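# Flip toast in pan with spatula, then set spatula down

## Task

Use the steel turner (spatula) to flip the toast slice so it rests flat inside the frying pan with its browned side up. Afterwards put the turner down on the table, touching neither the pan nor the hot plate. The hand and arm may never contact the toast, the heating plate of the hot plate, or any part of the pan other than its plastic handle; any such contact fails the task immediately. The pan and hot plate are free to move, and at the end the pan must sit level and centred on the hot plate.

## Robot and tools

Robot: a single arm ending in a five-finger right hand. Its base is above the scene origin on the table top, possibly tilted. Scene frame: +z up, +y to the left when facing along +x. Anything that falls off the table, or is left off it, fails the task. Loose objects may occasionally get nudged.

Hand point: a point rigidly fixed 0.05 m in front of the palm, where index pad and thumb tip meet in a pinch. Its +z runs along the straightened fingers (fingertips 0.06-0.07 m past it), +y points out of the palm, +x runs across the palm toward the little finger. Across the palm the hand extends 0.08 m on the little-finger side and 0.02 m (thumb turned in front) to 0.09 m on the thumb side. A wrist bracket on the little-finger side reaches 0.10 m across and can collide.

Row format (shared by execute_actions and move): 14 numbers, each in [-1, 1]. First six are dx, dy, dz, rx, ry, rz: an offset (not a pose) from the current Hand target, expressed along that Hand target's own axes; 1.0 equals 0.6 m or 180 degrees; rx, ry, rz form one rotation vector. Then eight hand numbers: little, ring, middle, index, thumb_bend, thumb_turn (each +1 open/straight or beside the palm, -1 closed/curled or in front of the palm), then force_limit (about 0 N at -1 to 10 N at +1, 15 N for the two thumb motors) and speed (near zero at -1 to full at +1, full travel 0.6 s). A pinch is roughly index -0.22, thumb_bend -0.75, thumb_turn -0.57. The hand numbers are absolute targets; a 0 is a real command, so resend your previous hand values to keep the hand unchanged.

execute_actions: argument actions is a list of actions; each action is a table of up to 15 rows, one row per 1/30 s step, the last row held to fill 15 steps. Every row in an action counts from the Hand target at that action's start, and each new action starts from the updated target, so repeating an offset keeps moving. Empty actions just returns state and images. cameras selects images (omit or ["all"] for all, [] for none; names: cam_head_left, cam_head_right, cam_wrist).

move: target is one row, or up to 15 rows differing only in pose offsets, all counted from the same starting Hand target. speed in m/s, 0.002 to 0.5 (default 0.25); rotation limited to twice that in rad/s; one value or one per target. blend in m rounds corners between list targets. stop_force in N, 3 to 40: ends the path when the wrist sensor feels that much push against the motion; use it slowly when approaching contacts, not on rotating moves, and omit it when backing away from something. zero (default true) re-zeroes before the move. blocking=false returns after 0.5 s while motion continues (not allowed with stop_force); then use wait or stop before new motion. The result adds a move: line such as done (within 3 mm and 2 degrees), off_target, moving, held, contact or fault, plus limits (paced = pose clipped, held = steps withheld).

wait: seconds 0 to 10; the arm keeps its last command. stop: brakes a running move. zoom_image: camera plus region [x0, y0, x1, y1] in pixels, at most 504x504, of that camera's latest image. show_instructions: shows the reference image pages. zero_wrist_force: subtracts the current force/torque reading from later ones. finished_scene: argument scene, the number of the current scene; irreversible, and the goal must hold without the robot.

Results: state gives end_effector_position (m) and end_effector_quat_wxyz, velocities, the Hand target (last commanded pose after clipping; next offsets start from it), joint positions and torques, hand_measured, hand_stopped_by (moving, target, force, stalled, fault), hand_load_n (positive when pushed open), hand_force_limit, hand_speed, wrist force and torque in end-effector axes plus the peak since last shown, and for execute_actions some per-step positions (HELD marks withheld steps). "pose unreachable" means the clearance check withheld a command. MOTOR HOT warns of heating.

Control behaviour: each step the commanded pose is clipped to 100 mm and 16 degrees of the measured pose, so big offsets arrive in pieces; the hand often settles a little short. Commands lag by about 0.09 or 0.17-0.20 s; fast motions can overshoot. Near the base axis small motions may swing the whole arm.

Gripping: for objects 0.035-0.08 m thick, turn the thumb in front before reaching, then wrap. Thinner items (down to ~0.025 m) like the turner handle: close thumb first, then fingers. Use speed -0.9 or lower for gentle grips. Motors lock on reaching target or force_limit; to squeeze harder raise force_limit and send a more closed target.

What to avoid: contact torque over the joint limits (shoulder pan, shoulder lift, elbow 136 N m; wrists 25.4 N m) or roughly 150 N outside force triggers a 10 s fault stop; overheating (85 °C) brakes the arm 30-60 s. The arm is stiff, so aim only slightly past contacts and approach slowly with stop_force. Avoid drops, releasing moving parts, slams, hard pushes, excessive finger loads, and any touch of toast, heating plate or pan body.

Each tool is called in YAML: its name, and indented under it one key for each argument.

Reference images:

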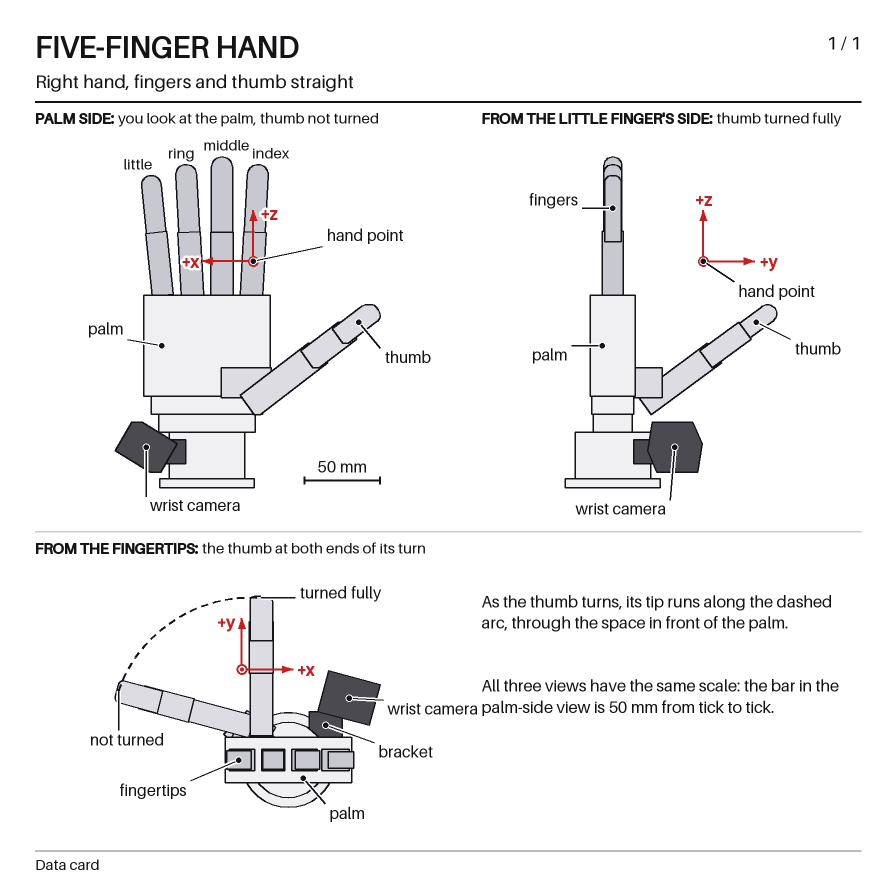

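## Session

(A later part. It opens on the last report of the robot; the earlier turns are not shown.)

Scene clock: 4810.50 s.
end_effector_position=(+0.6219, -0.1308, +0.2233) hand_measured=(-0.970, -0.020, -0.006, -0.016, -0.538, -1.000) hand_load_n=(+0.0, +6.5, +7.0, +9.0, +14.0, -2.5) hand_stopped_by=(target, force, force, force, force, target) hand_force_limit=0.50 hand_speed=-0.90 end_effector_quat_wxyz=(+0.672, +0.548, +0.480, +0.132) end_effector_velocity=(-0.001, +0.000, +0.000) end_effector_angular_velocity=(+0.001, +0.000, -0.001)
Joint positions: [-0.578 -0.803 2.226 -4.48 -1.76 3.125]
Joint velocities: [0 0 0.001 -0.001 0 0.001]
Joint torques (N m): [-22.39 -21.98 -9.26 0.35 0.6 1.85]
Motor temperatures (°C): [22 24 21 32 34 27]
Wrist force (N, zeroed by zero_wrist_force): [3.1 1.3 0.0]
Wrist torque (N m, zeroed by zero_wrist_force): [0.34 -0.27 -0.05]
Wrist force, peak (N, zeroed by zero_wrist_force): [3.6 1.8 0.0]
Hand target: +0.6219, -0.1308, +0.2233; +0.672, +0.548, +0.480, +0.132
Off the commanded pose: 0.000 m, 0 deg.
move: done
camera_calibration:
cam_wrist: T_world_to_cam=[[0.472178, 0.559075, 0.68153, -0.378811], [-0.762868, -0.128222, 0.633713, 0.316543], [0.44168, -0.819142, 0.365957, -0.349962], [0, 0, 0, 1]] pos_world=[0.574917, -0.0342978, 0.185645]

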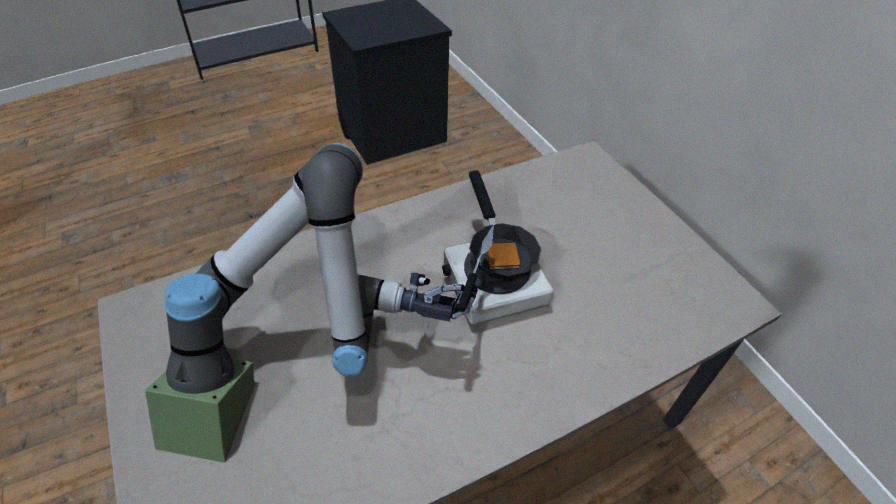

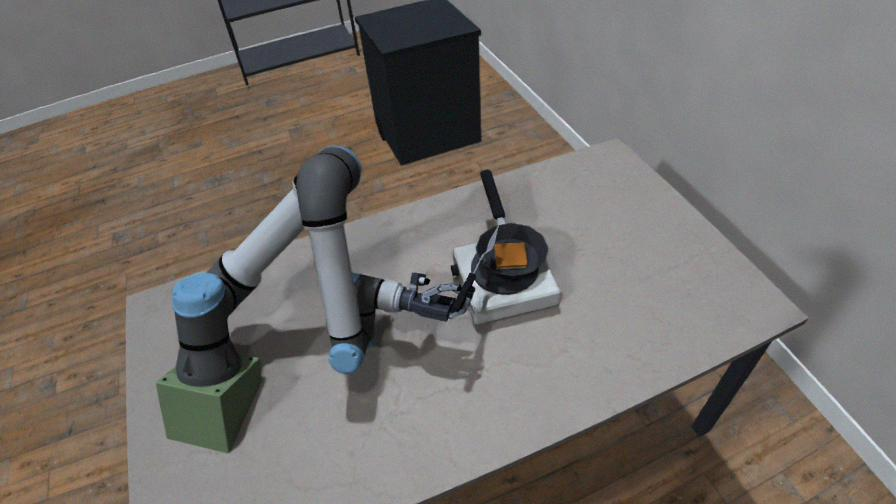

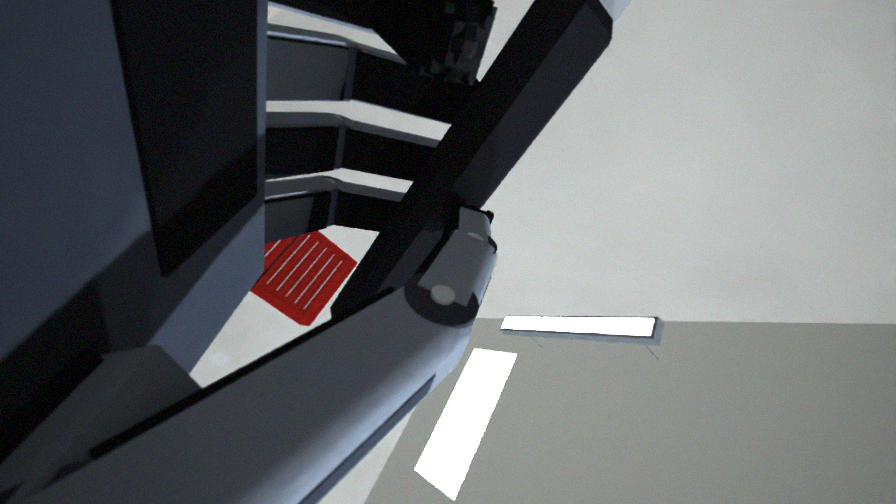

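move:
  target: [-0.1547,0.1397,-0.0322,0,0,0,-0.97,-0.97,-0.97,-0.97,-0.97,-1,0.5,-0.9]
  speed: 0.1
  cameras: []

move:
  target: [0.1218,0.2978,0.0272,0.499,-0.1357,-0.2311,-0.97,-0.97,-0.97,-0.97,-0.97,-1,0.5,-0.9]
  speed: 0.15

zoom_image:
  camera: "cam_head_right"
  region: [455, 205, 555, 295]

zoom_image:
  camera: "cam_head_left"
  region: [460, 205, 550, 295]

Scene clock: 4842.83 s.
end_effector_position=(+0.5889, -0.1539, +0.3433) hand_measured=(-0.970, -0.020, -0.006, -0.016, -0.538, -1.000) hand_load_n=(+0.0, +7.0, +7.5, +9.0, +14.0, -2.0) hand_stopped_by=(target, force, force, force, force, target) hand_force_limit=0.50 hand_speed=-0.90 end_effector_quat_wxyz=(+0.672, +0.548, +0.480, +0.132) end_effector_velocity=(+0.000, +0.000, +0.000) end_effector_angular_velocity=(+0.001, -0.002, -0.001)
Joint positions: [-0.846 -1.115 2.395 -4.338 -1.494 3.102]
Joint velocities: [-0.001 0 0.001 -0.001 0 0.002]
Joint torques (N m): [-19.73 -25.87 -13.44 -3.22 -0.56 1.57]
Motor temperatures (°C): [22 24 21 32 34 27]
Wrist force (N, zeroed by zero_wrist_force): [2.8 1.3 -1.0]
Wrist torque (N m, zeroed by zero_wrist_force): [0.44 -0.19 -0.05]
Wrist force, peak (N, zeroed by zero_wrist_force): [3.6 1.7 -0.5]
Hand target: +0.5889, -0.1539, +0.3433; +0.672, +0.548, +0.480, +0.132
Off the commanded pose: 0.000 m, 0 deg.
move: done
No camera images: "cameras" was empty.

Scene clock: 4849.27 s.
end_effector_position=(+0.7002, -0.0469, +0.4606) hand_measured=(-0.970, -0.020, -0.006, -0.016, -0.538, -1.000) hand_load_n=(+0.0, +6.5, +7.5, +9.0, +14.5, -2.0) hand_stopped_by=(target, force, force, force, force, target) hand_force_limit=0.50 hand_speed=-0.90 end_effector_quat_wxyz=(+0.179, +0.678, +0.442, -0.560) end_effector_velocity=(+0.000, +0.000, +0.001) end_effector_angular_velocity=(-0.001, -0.001, +0.000)
Joint positions: [-0.416 -1.127 0.74 -0.788 -2.248 3.403]
Joint velocities: [0 0 -0.002 0.001 0 0]
Joint torques (N m): [-23.27 -44.53 -27.6 1.36 -2.59 -1.97]
Motor temperatures (°C): [22 24 21 32 34 27]
Wrist force (N, zeroed by zero_wrist_force): [4.6 5.4 -0.1]
Wrist torque (N m, zeroed by zero_wrist_force): [0.65 -0.32 0.35]
Wrist force, peak (N, zeroed by zero_wrist_force): [4.9 5.5 0.3]
Hand target: +0.7002, -0.0469, +0.4606; +0.179, +0.678, +0.442, -0.560
Off the commanded pose: 0.001 m, 0 deg.
move: done
camera_calibration:
cam_wrist: T_world_to_cam=[[0.765452, -0.399094, -0.504784, -0.328329], [0.539976, -0.0283147, 0.841204, -0.766509], [-0.350012, -0.916473, 0.193828, 0.22638], [0, 0, 0, 1]] pos_world=[0.744452, 0.0547335, 0.435177]

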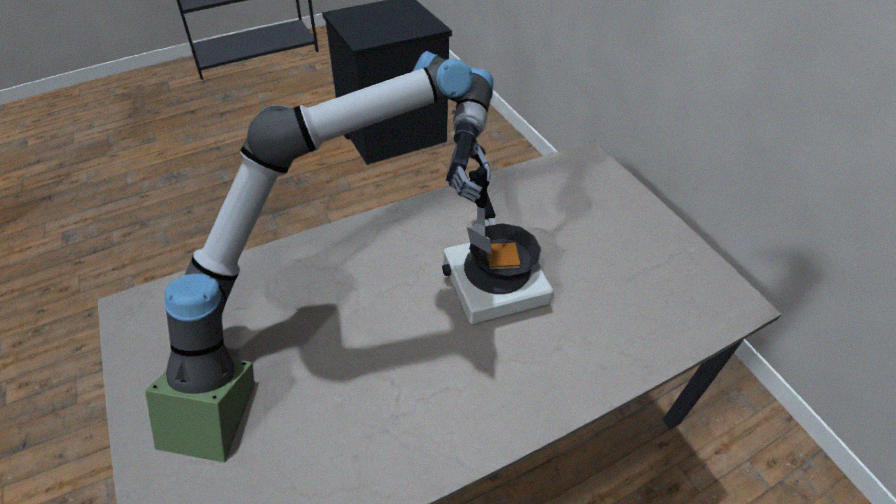

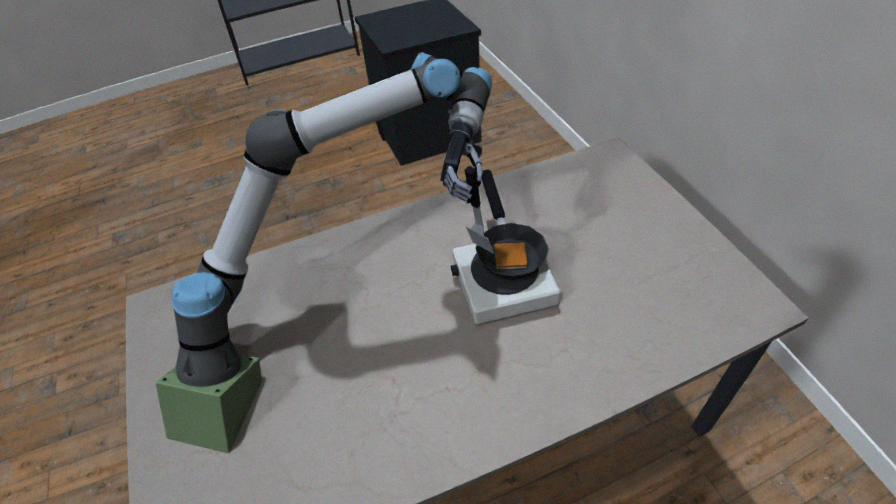

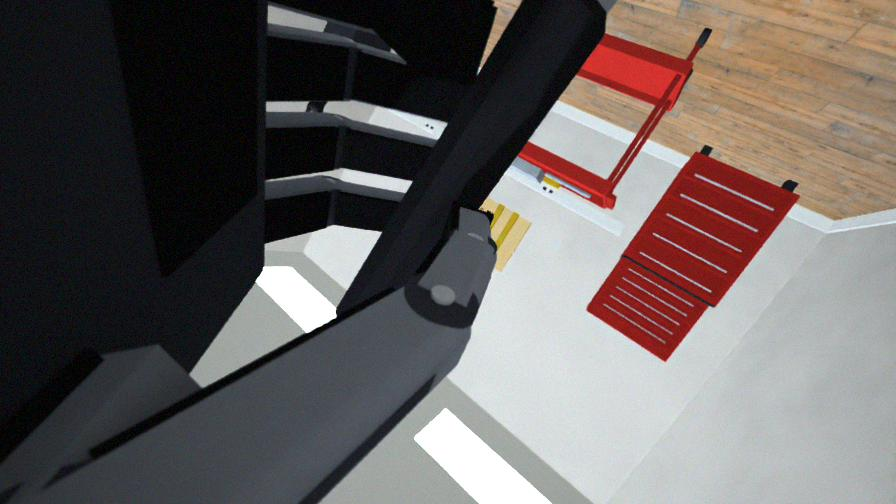

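Scaled by 5.040.

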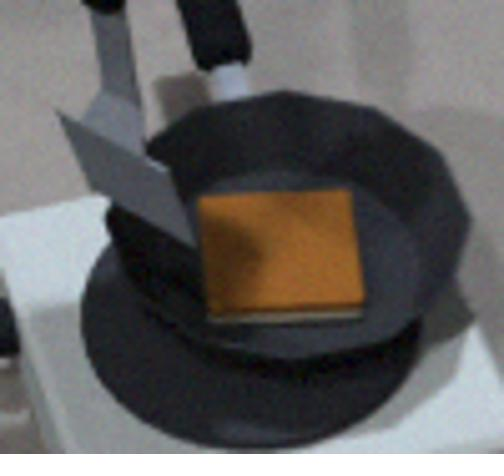

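Scaled by 5.600.

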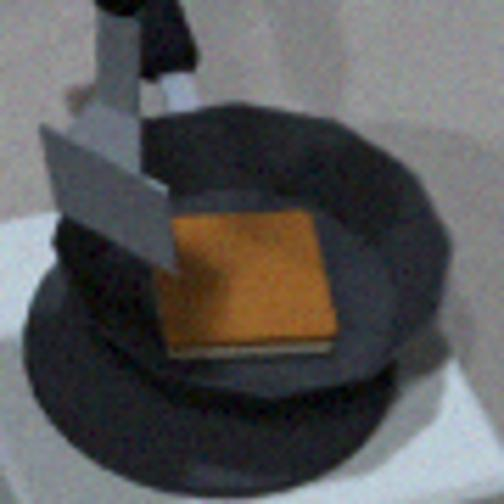

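move:
  target: [0.058,0.0738,0.0103,0,0,0,-0.97,-0.97,-0.97,-0.97,-0.97,-1,0.5,-0.9]
  speed: 0.06
  stop_force: 5

zoom_image:
  camera: "cam_head_right"
  region: [465, 205, 555, 295]

zoom_image:
  camera: "cam_head_left"
  region: [460, 205, 550, 295]

Scene clock: 4860.80 s.
end_effector_position=(+0.7313, -0.0618, +0.4157) hand_measured=(-0.970, -0.020, -0.006, -0.016, -0.538, -1.000) hand_load_n=(+0.0, +6.0, +7.5, +9.0, +14.0, -2.0) hand_stopped_by=(target, force, force, force, force, target) hand_force_limit=0.50 hand_speed=-0.90 end_effector_quat_wxyz=(+0.179, +0.678, +0.442, -0.560) end_effector_velocity=(+0.000, +0.000, +0.000) end_effector_angular_velocity=(+0.000, +0.000, -0.001)
Joint positions: [-0.397 -1.025 0.68 -0.815 -2.24 3.426]
Joint velocities: [0 0 0 0 0 0]
Joint torques (N m): [-25.19 -59.93 -14.84 1.17 -2.8 -2.1]
Motor temperatures (°C): [22 24 21 32 34 27]
Wrist force (N, zeroed by zero_wrist_force): [4.7 5.8 0.3]
Wrist torque (N m, zeroed by zero_wrist_force): [0.75 -0.36 0.38]
Wrist force, peak (N, zeroed by zero_wrist_force): [5.2 6.6 0.5]
Hand target: +0.7313, -0.0618, +0.4157; +0.179, +0.678, +0.442, -0.560
Off the commanded pose: 0.000 m, 0 deg.
move: done
camera_calibration:
cam_wrist: T_world_to_cam=[[0.765341, -0.399154, -0.504906, -0.380617], [0.540121, -0.0283245, 0.841111, -0.746012], [-0.350034, -0.916446, 0.193913, 0.23225], [0, 0, 0, 1]] pos_world=[0.775533, 0.0397895, 0.390266]

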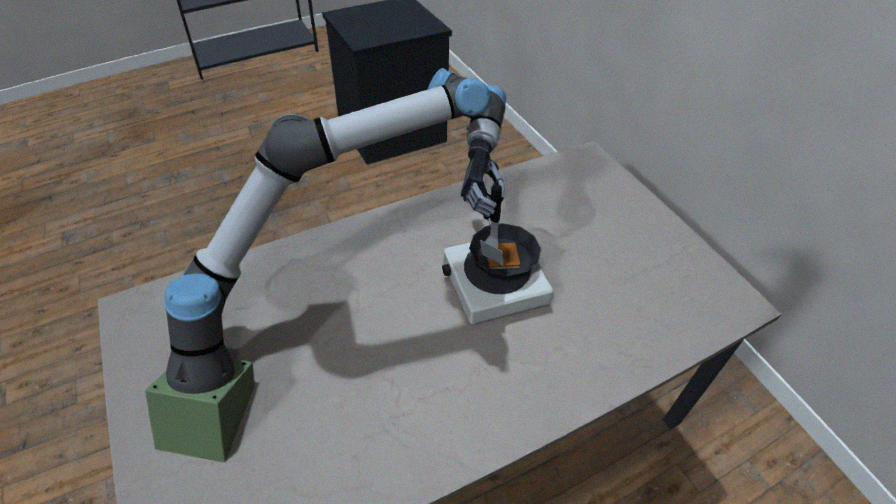

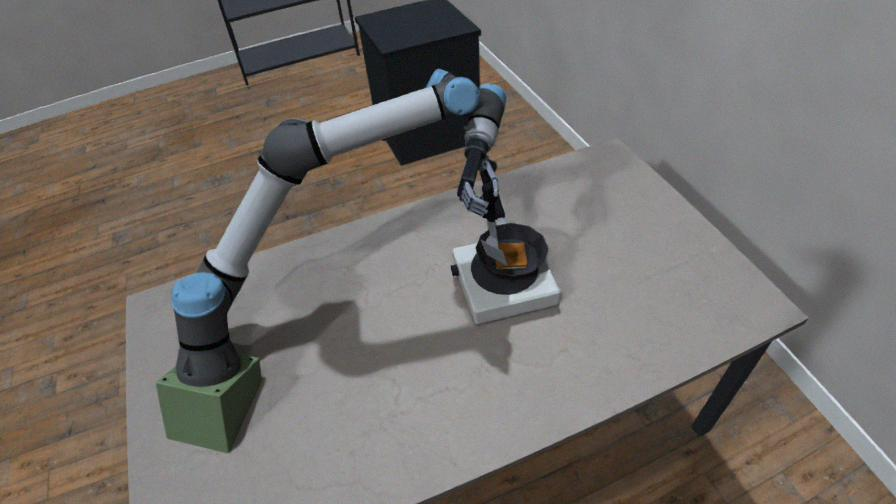

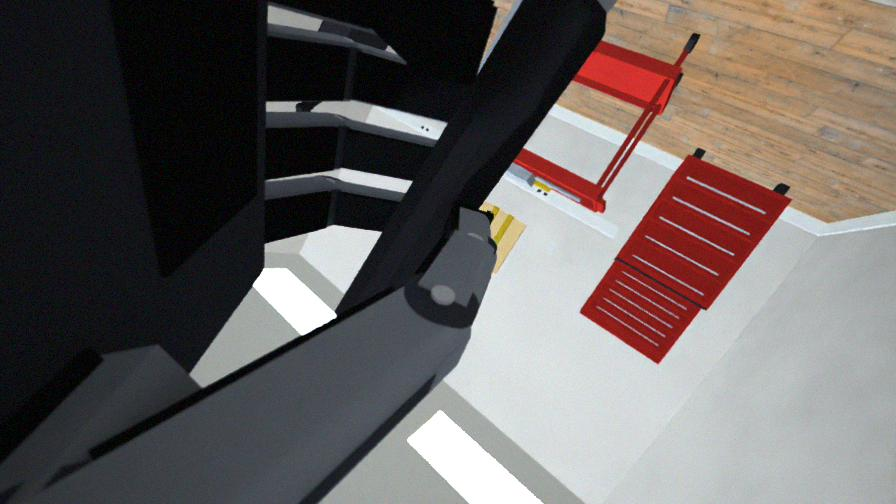

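Scaled by 5.600.

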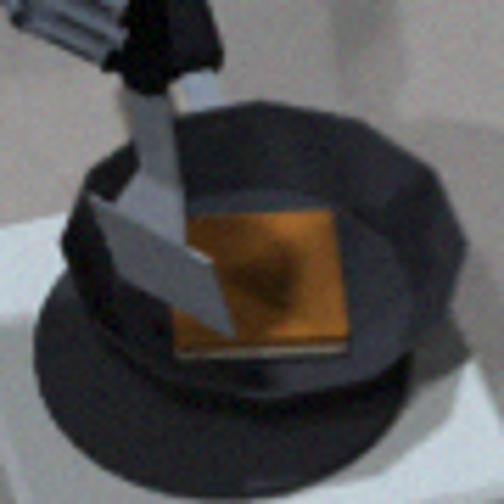

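Scaled by 5.600.

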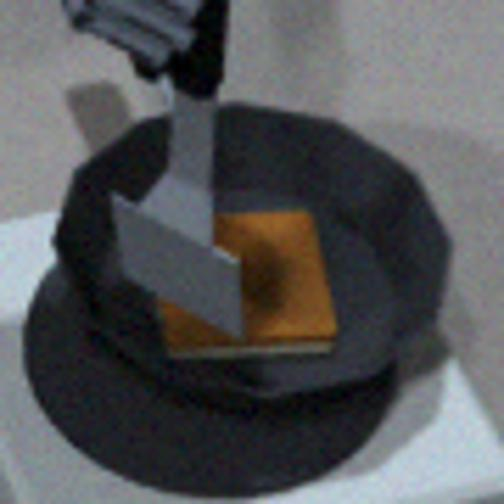

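move:
  target: [0.0477,0.0092,0.0293,0,0,0,-0.97,-0.97,-0.97,-0.97,-0.97,-1,0.5,-0.9]
  speed: 0.05
  stop_force: 5

zoom_image:
  camera: "cam_head_right"
  region: [465, 205, 555, 295]

move:
  target: [-0.0143,-0.0227,0.0612,0,0,0,-0.97,-0.97,-0.97,-0.97,-0.97,-1,0.5,-0.9]
  speed: 0.02
  stop_force: 4

zoom_image:
  camera: "cam_head_right"
  region: [465, 205, 555, 295]

zoom_image:
  camera: "cam_head_left"
  region: [460, 205, 550, 295]

Scene clock: 4868.97 s.
end_effector_position=(+0.7247, -0.0664, +0.3826) hand_measured=(-0.970, -0.022, -0.006, -0.016, -0.538, -1.000) hand_load_n=(+0.0, +3.0, +6.5, +12.5, +11.0, -0.5) hand_stopped_by=(target, force, force, force, force, target) hand_force_limit=0.50 hand_speed=-0.90 end_effector_quat_wxyz=(+0.179, +0.678, +0.442, -0.560) end_effector_velocity=(+0.000, -0.001, -0.001) end_effector_angular_velocity=(+0.000, +0.002, -0.001)
Joint positions: [-0.383 -1.048 0.802 -0.904 -2.234 3.442]
Joint velocities: [0 0.001 0.001 0 0 -0.001]
Joint torques (N m): [-24.16 -35.79 -14.03 1.3 -2.72 -2.08]
Motor temperatures (°C): [22 24 21 32 34 27]
Wrist force (N, zeroed by zero_wrist_force): [4.3 5.4 -1.1]
Wrist torque (N m, zeroed by zero_wrist_force): [0.62 -0.16 0.35]
Wrist force, peak (N, zeroed by zero_wrist_force): [5.0 5.9 0.2]
Hand target: +0.7247, -0.0664, +0.3826; +0.179, +0.678, +0.442, -0.560
Off the commanded pose: 0.000 m, 0 deg.
move: done
camera_calibration:
cam_wrist: T_world_to_cam=[[0.765344, -0.399149, -0.504904, -0.394114], [0.540116, -0.0283262, 0.841114, -0.714781], [-0.350032, -0.916448, 0.193908, 0.232137], [0, 0, 0, 1]] pos_world=[0.768953, 0.0351837, 0.357209]

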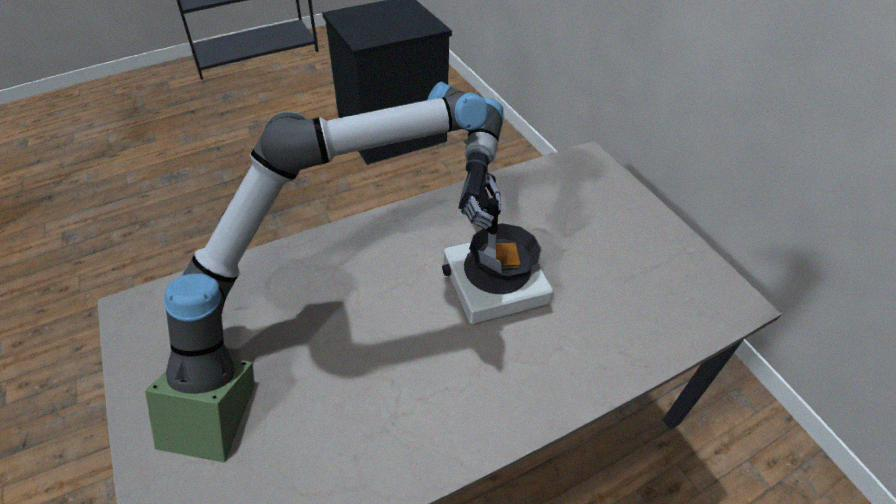

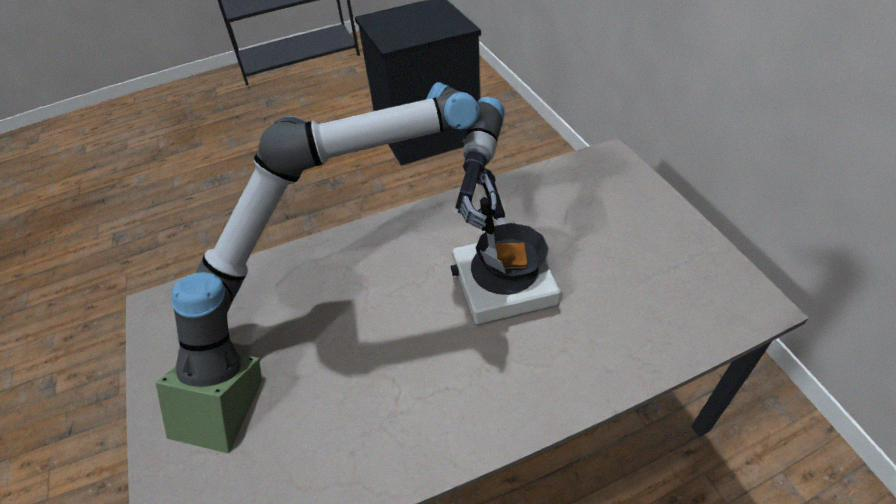

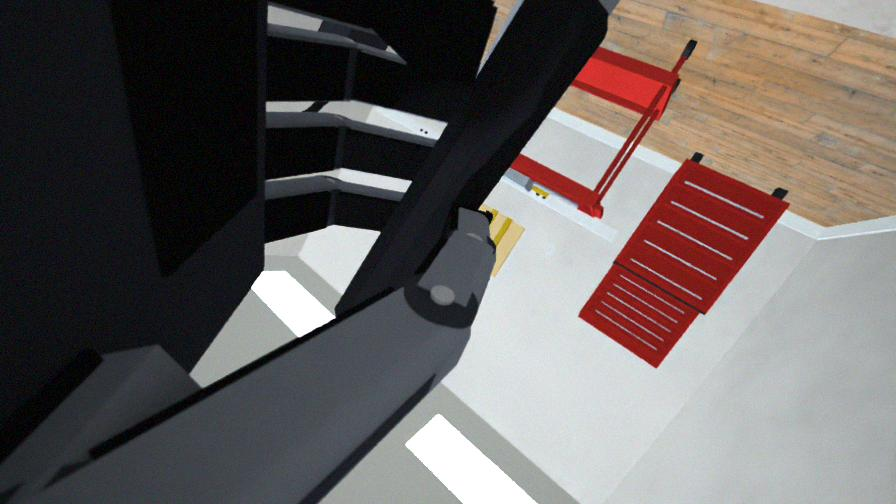

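Scaled by 5.600.

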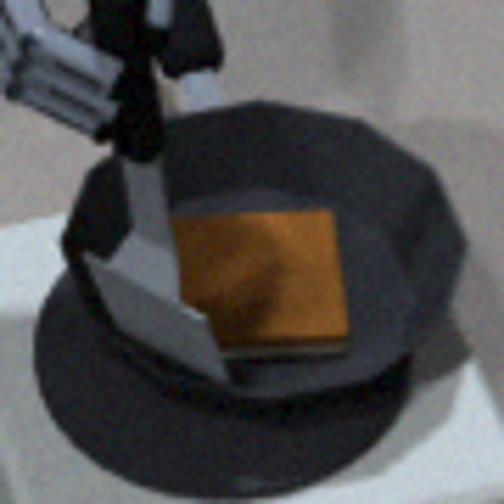

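Scene clock: 4872.07 s.
end_effector_position=(+0.6920, -0.0895, +0.3826) hand_measured=(-0.970, -0.022, -0.006, -0.016, -0.538, -1.000) hand_load_n=(+0.0, +0.0, +4.0, +17.5, +9.5, +3.0) hand_stopped_by=(target, force, force, force, force, target) hand_force_limit=0.50 hand_speed=-0.90 end_effector_quat_wxyz=(+0.179, +0.678, +0.442, -0.560) end_effector_velocity=(+0.000, +0.000, +0.000) end_effector_angular_velocity=(+0.002, +0.001, +0.000)
Joint positions: [-0.422 -1.151 1.008 -1.037 -2.25 3.396]
Joint velocities: [0 0.001 -0.001 0.001 0.001 -0.002]
Joint torques (N m): [-9.47 -30.15 -25.24 1.57 0.03 2.16]
Motor temperatures (°C): [22 24 21 32 34 27]
Wrist force (N, zeroed by zero_wrist_force): [3.7 4.9 -1.9]
Wrist torque (N m, zeroed by zero_wrist_force): [0.43 0.10 0.41]
Wrist force, peak (N, zeroed by zero_wrist_force): [5.1 5.8 -1.6]
Hand target: +0.6920, -0.0895, +0.3826; +0.179, +0.678, +0.442, -0.560
Off the commanded pose: 0.000 m, 0 deg.
move: done
camera_calibration:
cam_wrist: T_world_to_cam=[[0.765343, -0.399161, -0.504896, -0.378274], [0.540123, -0.0282957, 0.84111, -0.697701], [-0.350025, -0.916444, 0.19394, 0.199551], [0, 0, 0, 1]] pos_world=[0.736202, 0.0121431, 0.357153]

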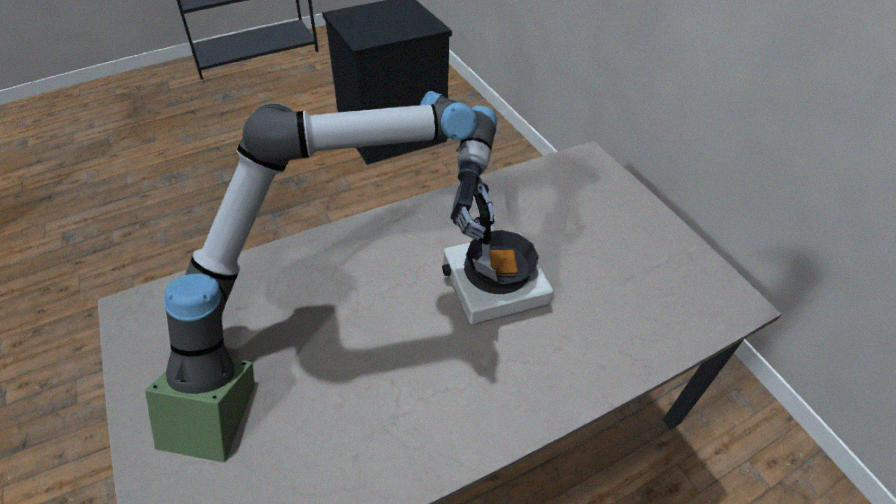

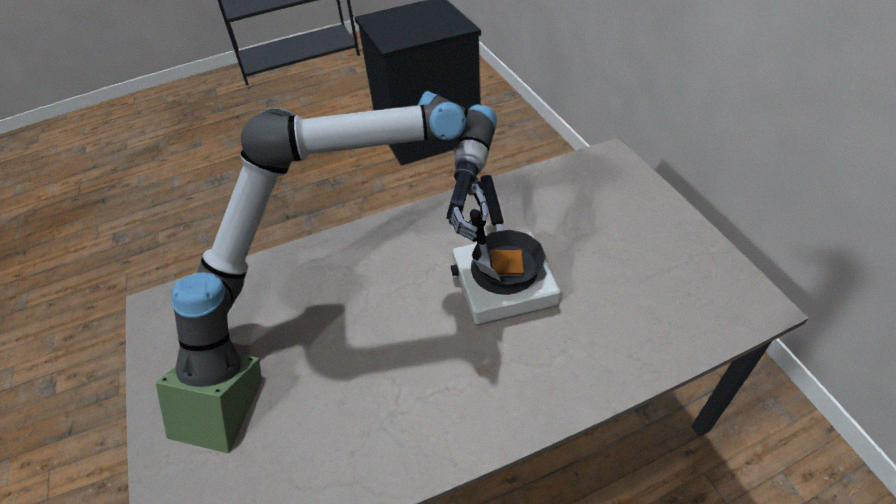

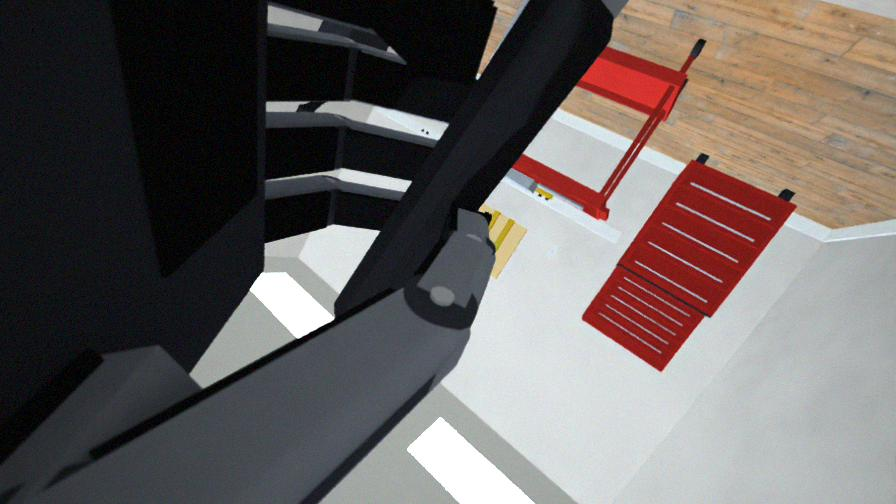

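Scaled by 5.600.

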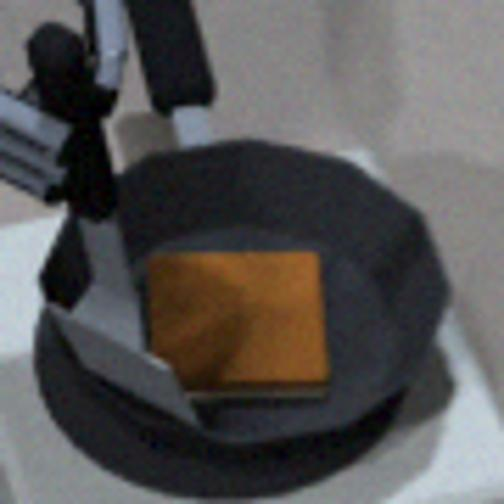

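Scaled by 5.600.

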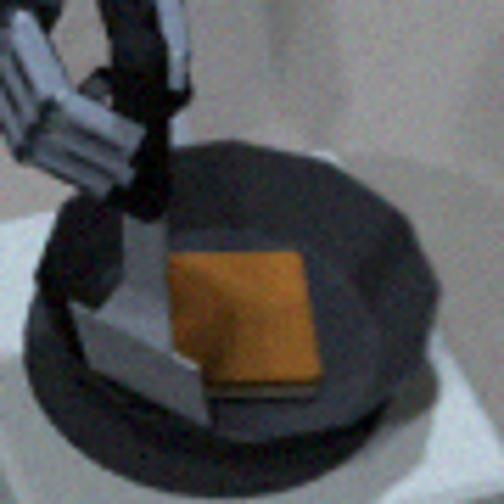

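move:
  target:
    - [-0.0918,-0.0252,-0.031,0,0,0,-0.97,-0.97,-0.97,-0.97,-0.97,-1,0.5,-0.9]
    - [-0.115,-0.0622,0.0682,0,0,0,-0.97,-0.97,-0.97,-0.97,-0.97,-1,0.5,-0.9]
  speed: 0.1

zoom_image:
  camera: "cam_head_right"
  region: [465, 215, 555, 305]

zoom_image:
  camera: "cam_head_left"
  region: [460, 215, 550, 305]

zoom_image:
  camera: "cam_head_right"
  region: [435, 205, 565, 325]

Scene clock: 4879.87 s.
end_effector_position=(+0.6388, -0.1266, +0.4427) hand_measured=(-0.970, -0.020, -0.006, -0.016, -0.538, -1.000) hand_load_n=(+0.0, +6.0, +7.5, +9.0, +14.0, -2.5) hand_stopped_by=(target, force, force, force, force, target) hand_force_limit=0.50 hand_speed=-0.90 end_effector_quat_wxyz=(+0.179, +0.678, +0.442, -0.560) end_effector_velocity=(+0.000, +0.000, -0.001) end_effector_angular_velocity=(+0.001, +0.001, -0.001)
Joint positions: [-0.539 -1.309 1.184 -1.147 -2.29 3.252]
Joint velocities: [0 0 0.002 -0.001 0 0]
Joint torques (N m): [-13.43 -29.91 -17 -1.37 -0.01 1.86]
Motor temperatures (°C): [22 24 21 32 34 27]
Wrist force (N, zeroed by zero_wrist_force): [4.4 5.8 -0.1]
Wrist torque (N m, zeroed by zero_wrist_force): [0.68 -0.30 0.38]
Wrist force, peak (N, zeroed by zero_wrist_force): [6.2 5.8 -1.3]
Hand target: +0.6388, -0.1267, +0.4426; +0.179, +0.678, +0.442, -0.560
Off the commanded pose: 0.000 m, 0 deg.
move: done
camera_calibration:
cam_wrist: T_world_to_cam=[[0.765365, -0.399204, -0.504829, -0.322069], [0.540114, -0.0281514, 0.841121, -0.72054], [-0.349991, -0.91643, 0.19407, 0.135143], [0, 0, 0, 1]] pos_world=[0.682973, -0.0250062, 0.417244]

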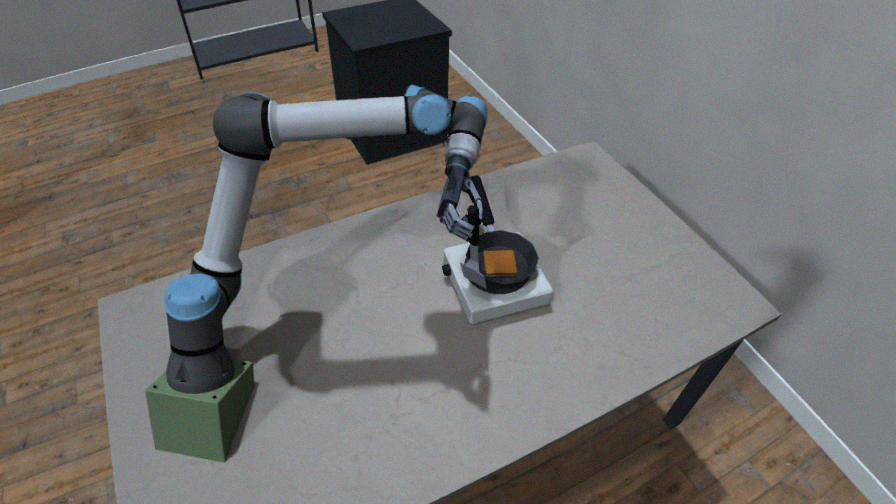

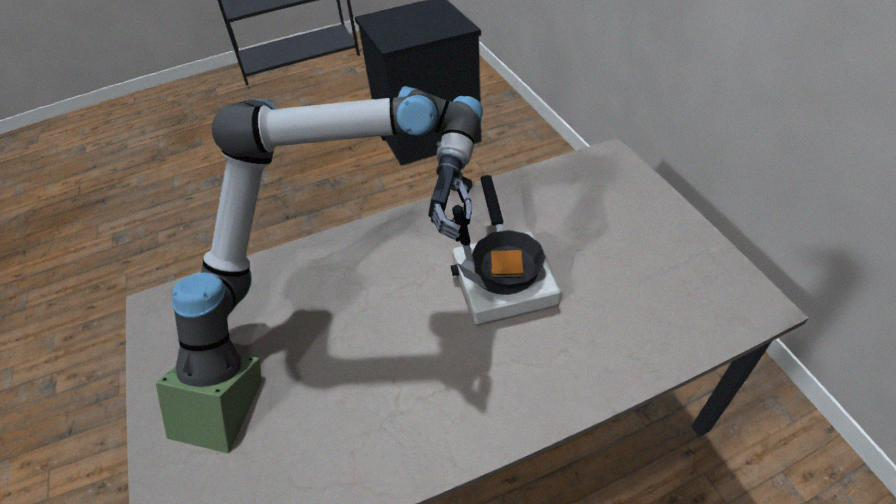

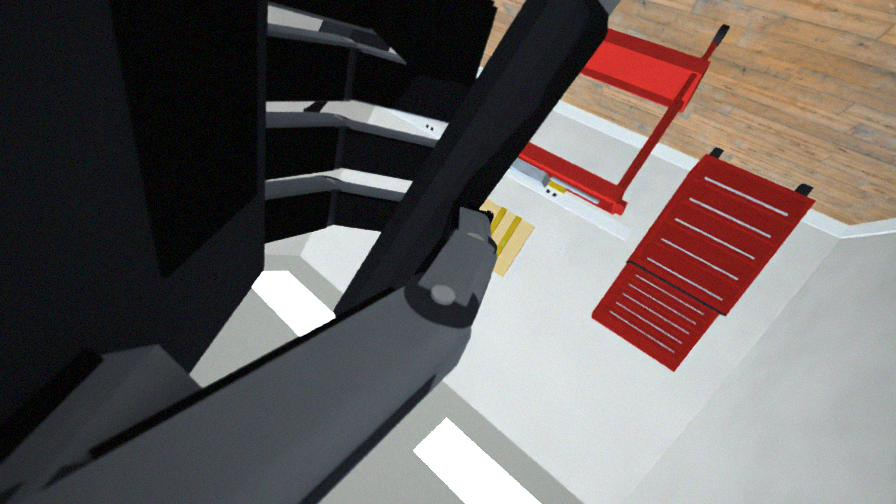

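Scaled by 5.600.

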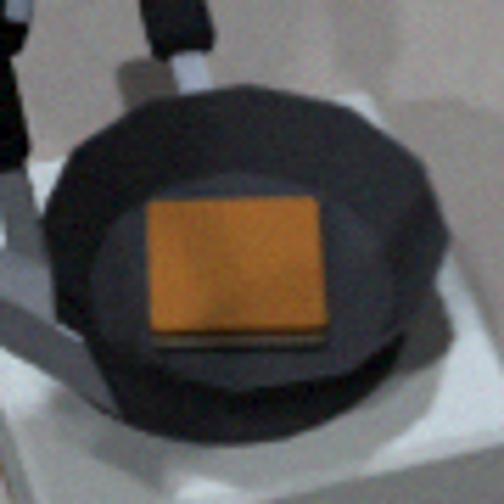

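Scaled by 5.600.

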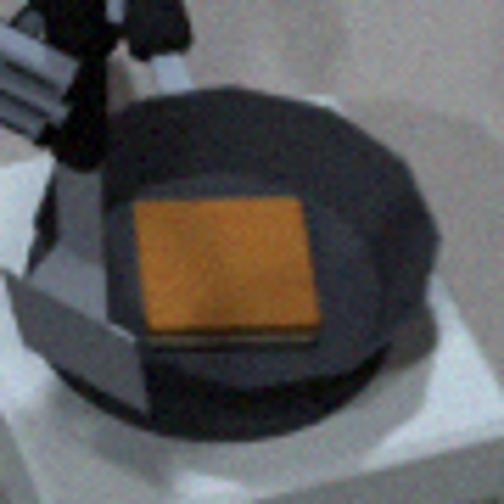

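Scaled by 3.877.

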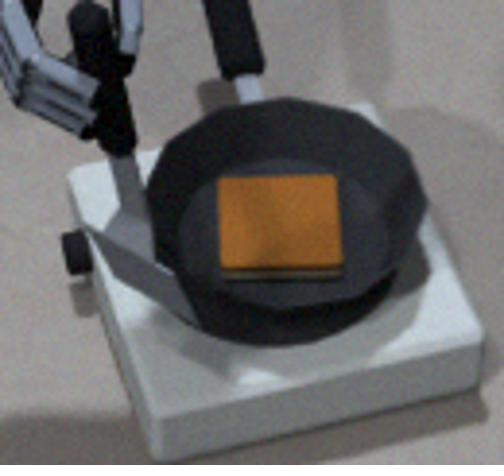

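zoom_image:
  camera: "cam_head_right"
  region: [420, 150, 520, 300]

zoom_image:
  camera: "cam_head_left"
  region: [410, 150, 510, 300]

Scaled by 3.360.

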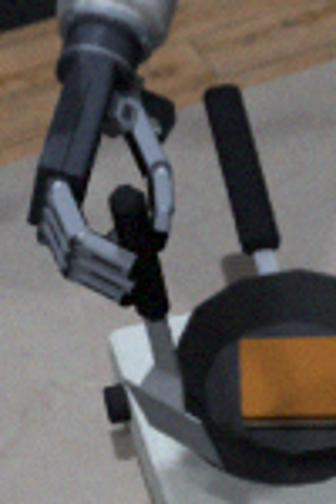

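Scaled by 3.360.

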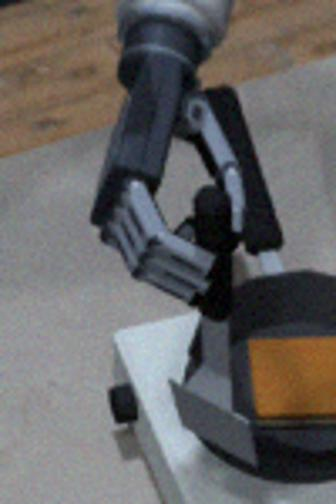

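move:
  target: [0.132,-0.2077,0.5493,0.0156,0.2944,0.2057,-0.97,-0.97,-0.97,-0.97,-0.97,-1,0.5,-0.9]
  speed: 0.15

zoom_image:
  camera: "cam_head_right"
  region: [300, 250, 480, 430]

zoom_image:
  camera: "cam_head_left"
  region: [300, 250, 480, 430]

Scene clock: 4906.30 s.
end_effector_position=(+0.3400, -0.2703, +0.2997) hand_measured=(-0.970, -0.020, -0.006, -0.016, -0.538, -1.000) hand_load_n=(+0.0, +9.0, +8.0, +7.0, +15.5, -3.5) hand_stopped_by=(target, force, force, force, force, target) hand_force_limit=0.50 hand_speed=-0.90 end_effector_quat_wxyz=(+0.114, +0.957, +0.231, -0.132) end_effector_velocity=(-0.001, +0.000, +0.000) end_effector_angular_velocity=(+0.001, +0.000, -0.002)
Joint positions: [-1.325 -1.736 2.155 -1.904 -1.458 3.054]
Joint velocities: [-0.002 0.001 0.001 0 -0.001 0]
Joint torques (N m): [-16.11 7.73 -19.01 -0.38 0.61 2.1]
Motor temperatures (°C): [22 24 21 32 34 27]
Wrist force (N, zeroed by zero_wrist_force): [3.1 4.1 2.4]
Wrist torque (N m, zeroed by zero_wrist_force): [0.53 -0.57 0.29]
Wrist force, peak (N, zeroed by zero_wrist_force): [4.5 6.3 -0.5]
Hand target: +0.3400, -0.2703, +0.2996; +0.114, +0.957, +0.231, -0.132
Off the commanded pose: 0.000 m, 0 deg.
move: done
camera_calibration:
cam_wrist: T_world_to_cam=[[0.703729, -0.706915, 0.0709686, -0.45772], [-0.45636, -0.373212, 0.807743, -0.187365], [-0.544519, -0.60082, -0.585248, 0.311698], [0, 0, 0, 1]] pos_world=[0.406331, -0.206222, 0.366248]

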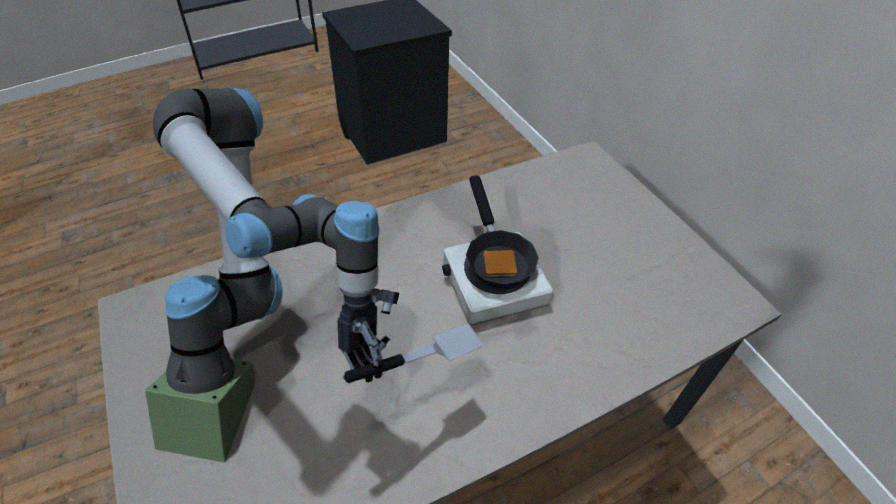

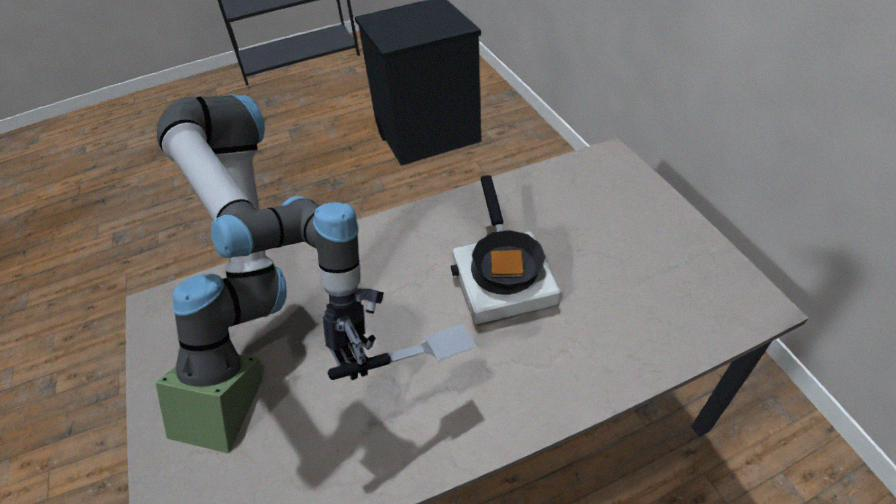

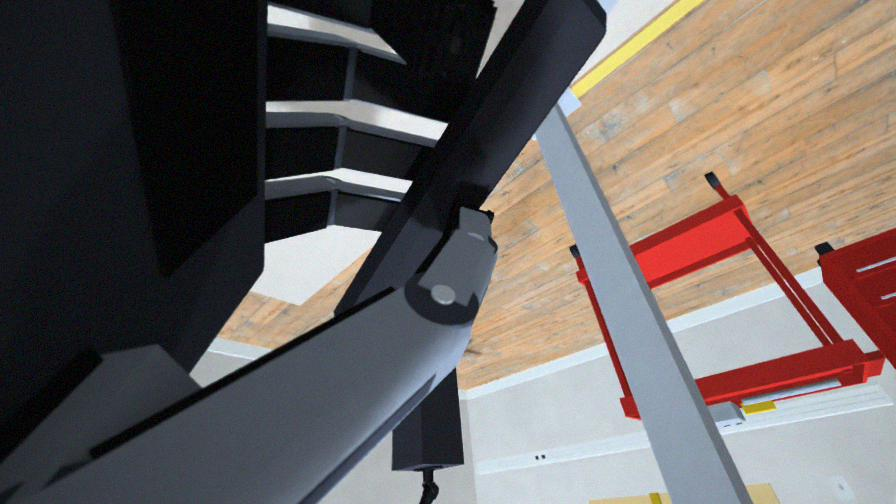

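Scaled by 2.800.

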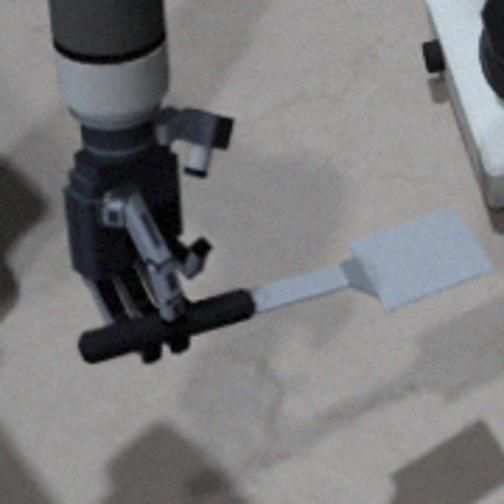

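Scaled by 2.800.

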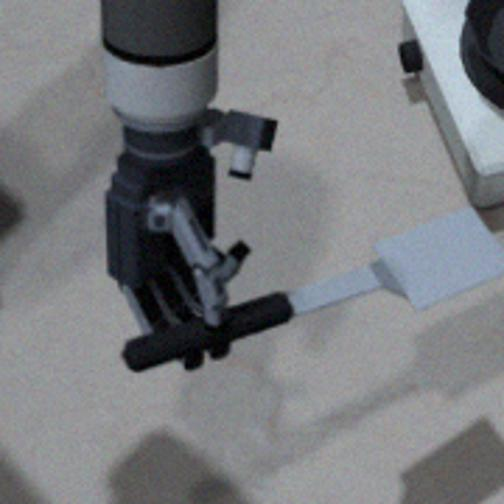

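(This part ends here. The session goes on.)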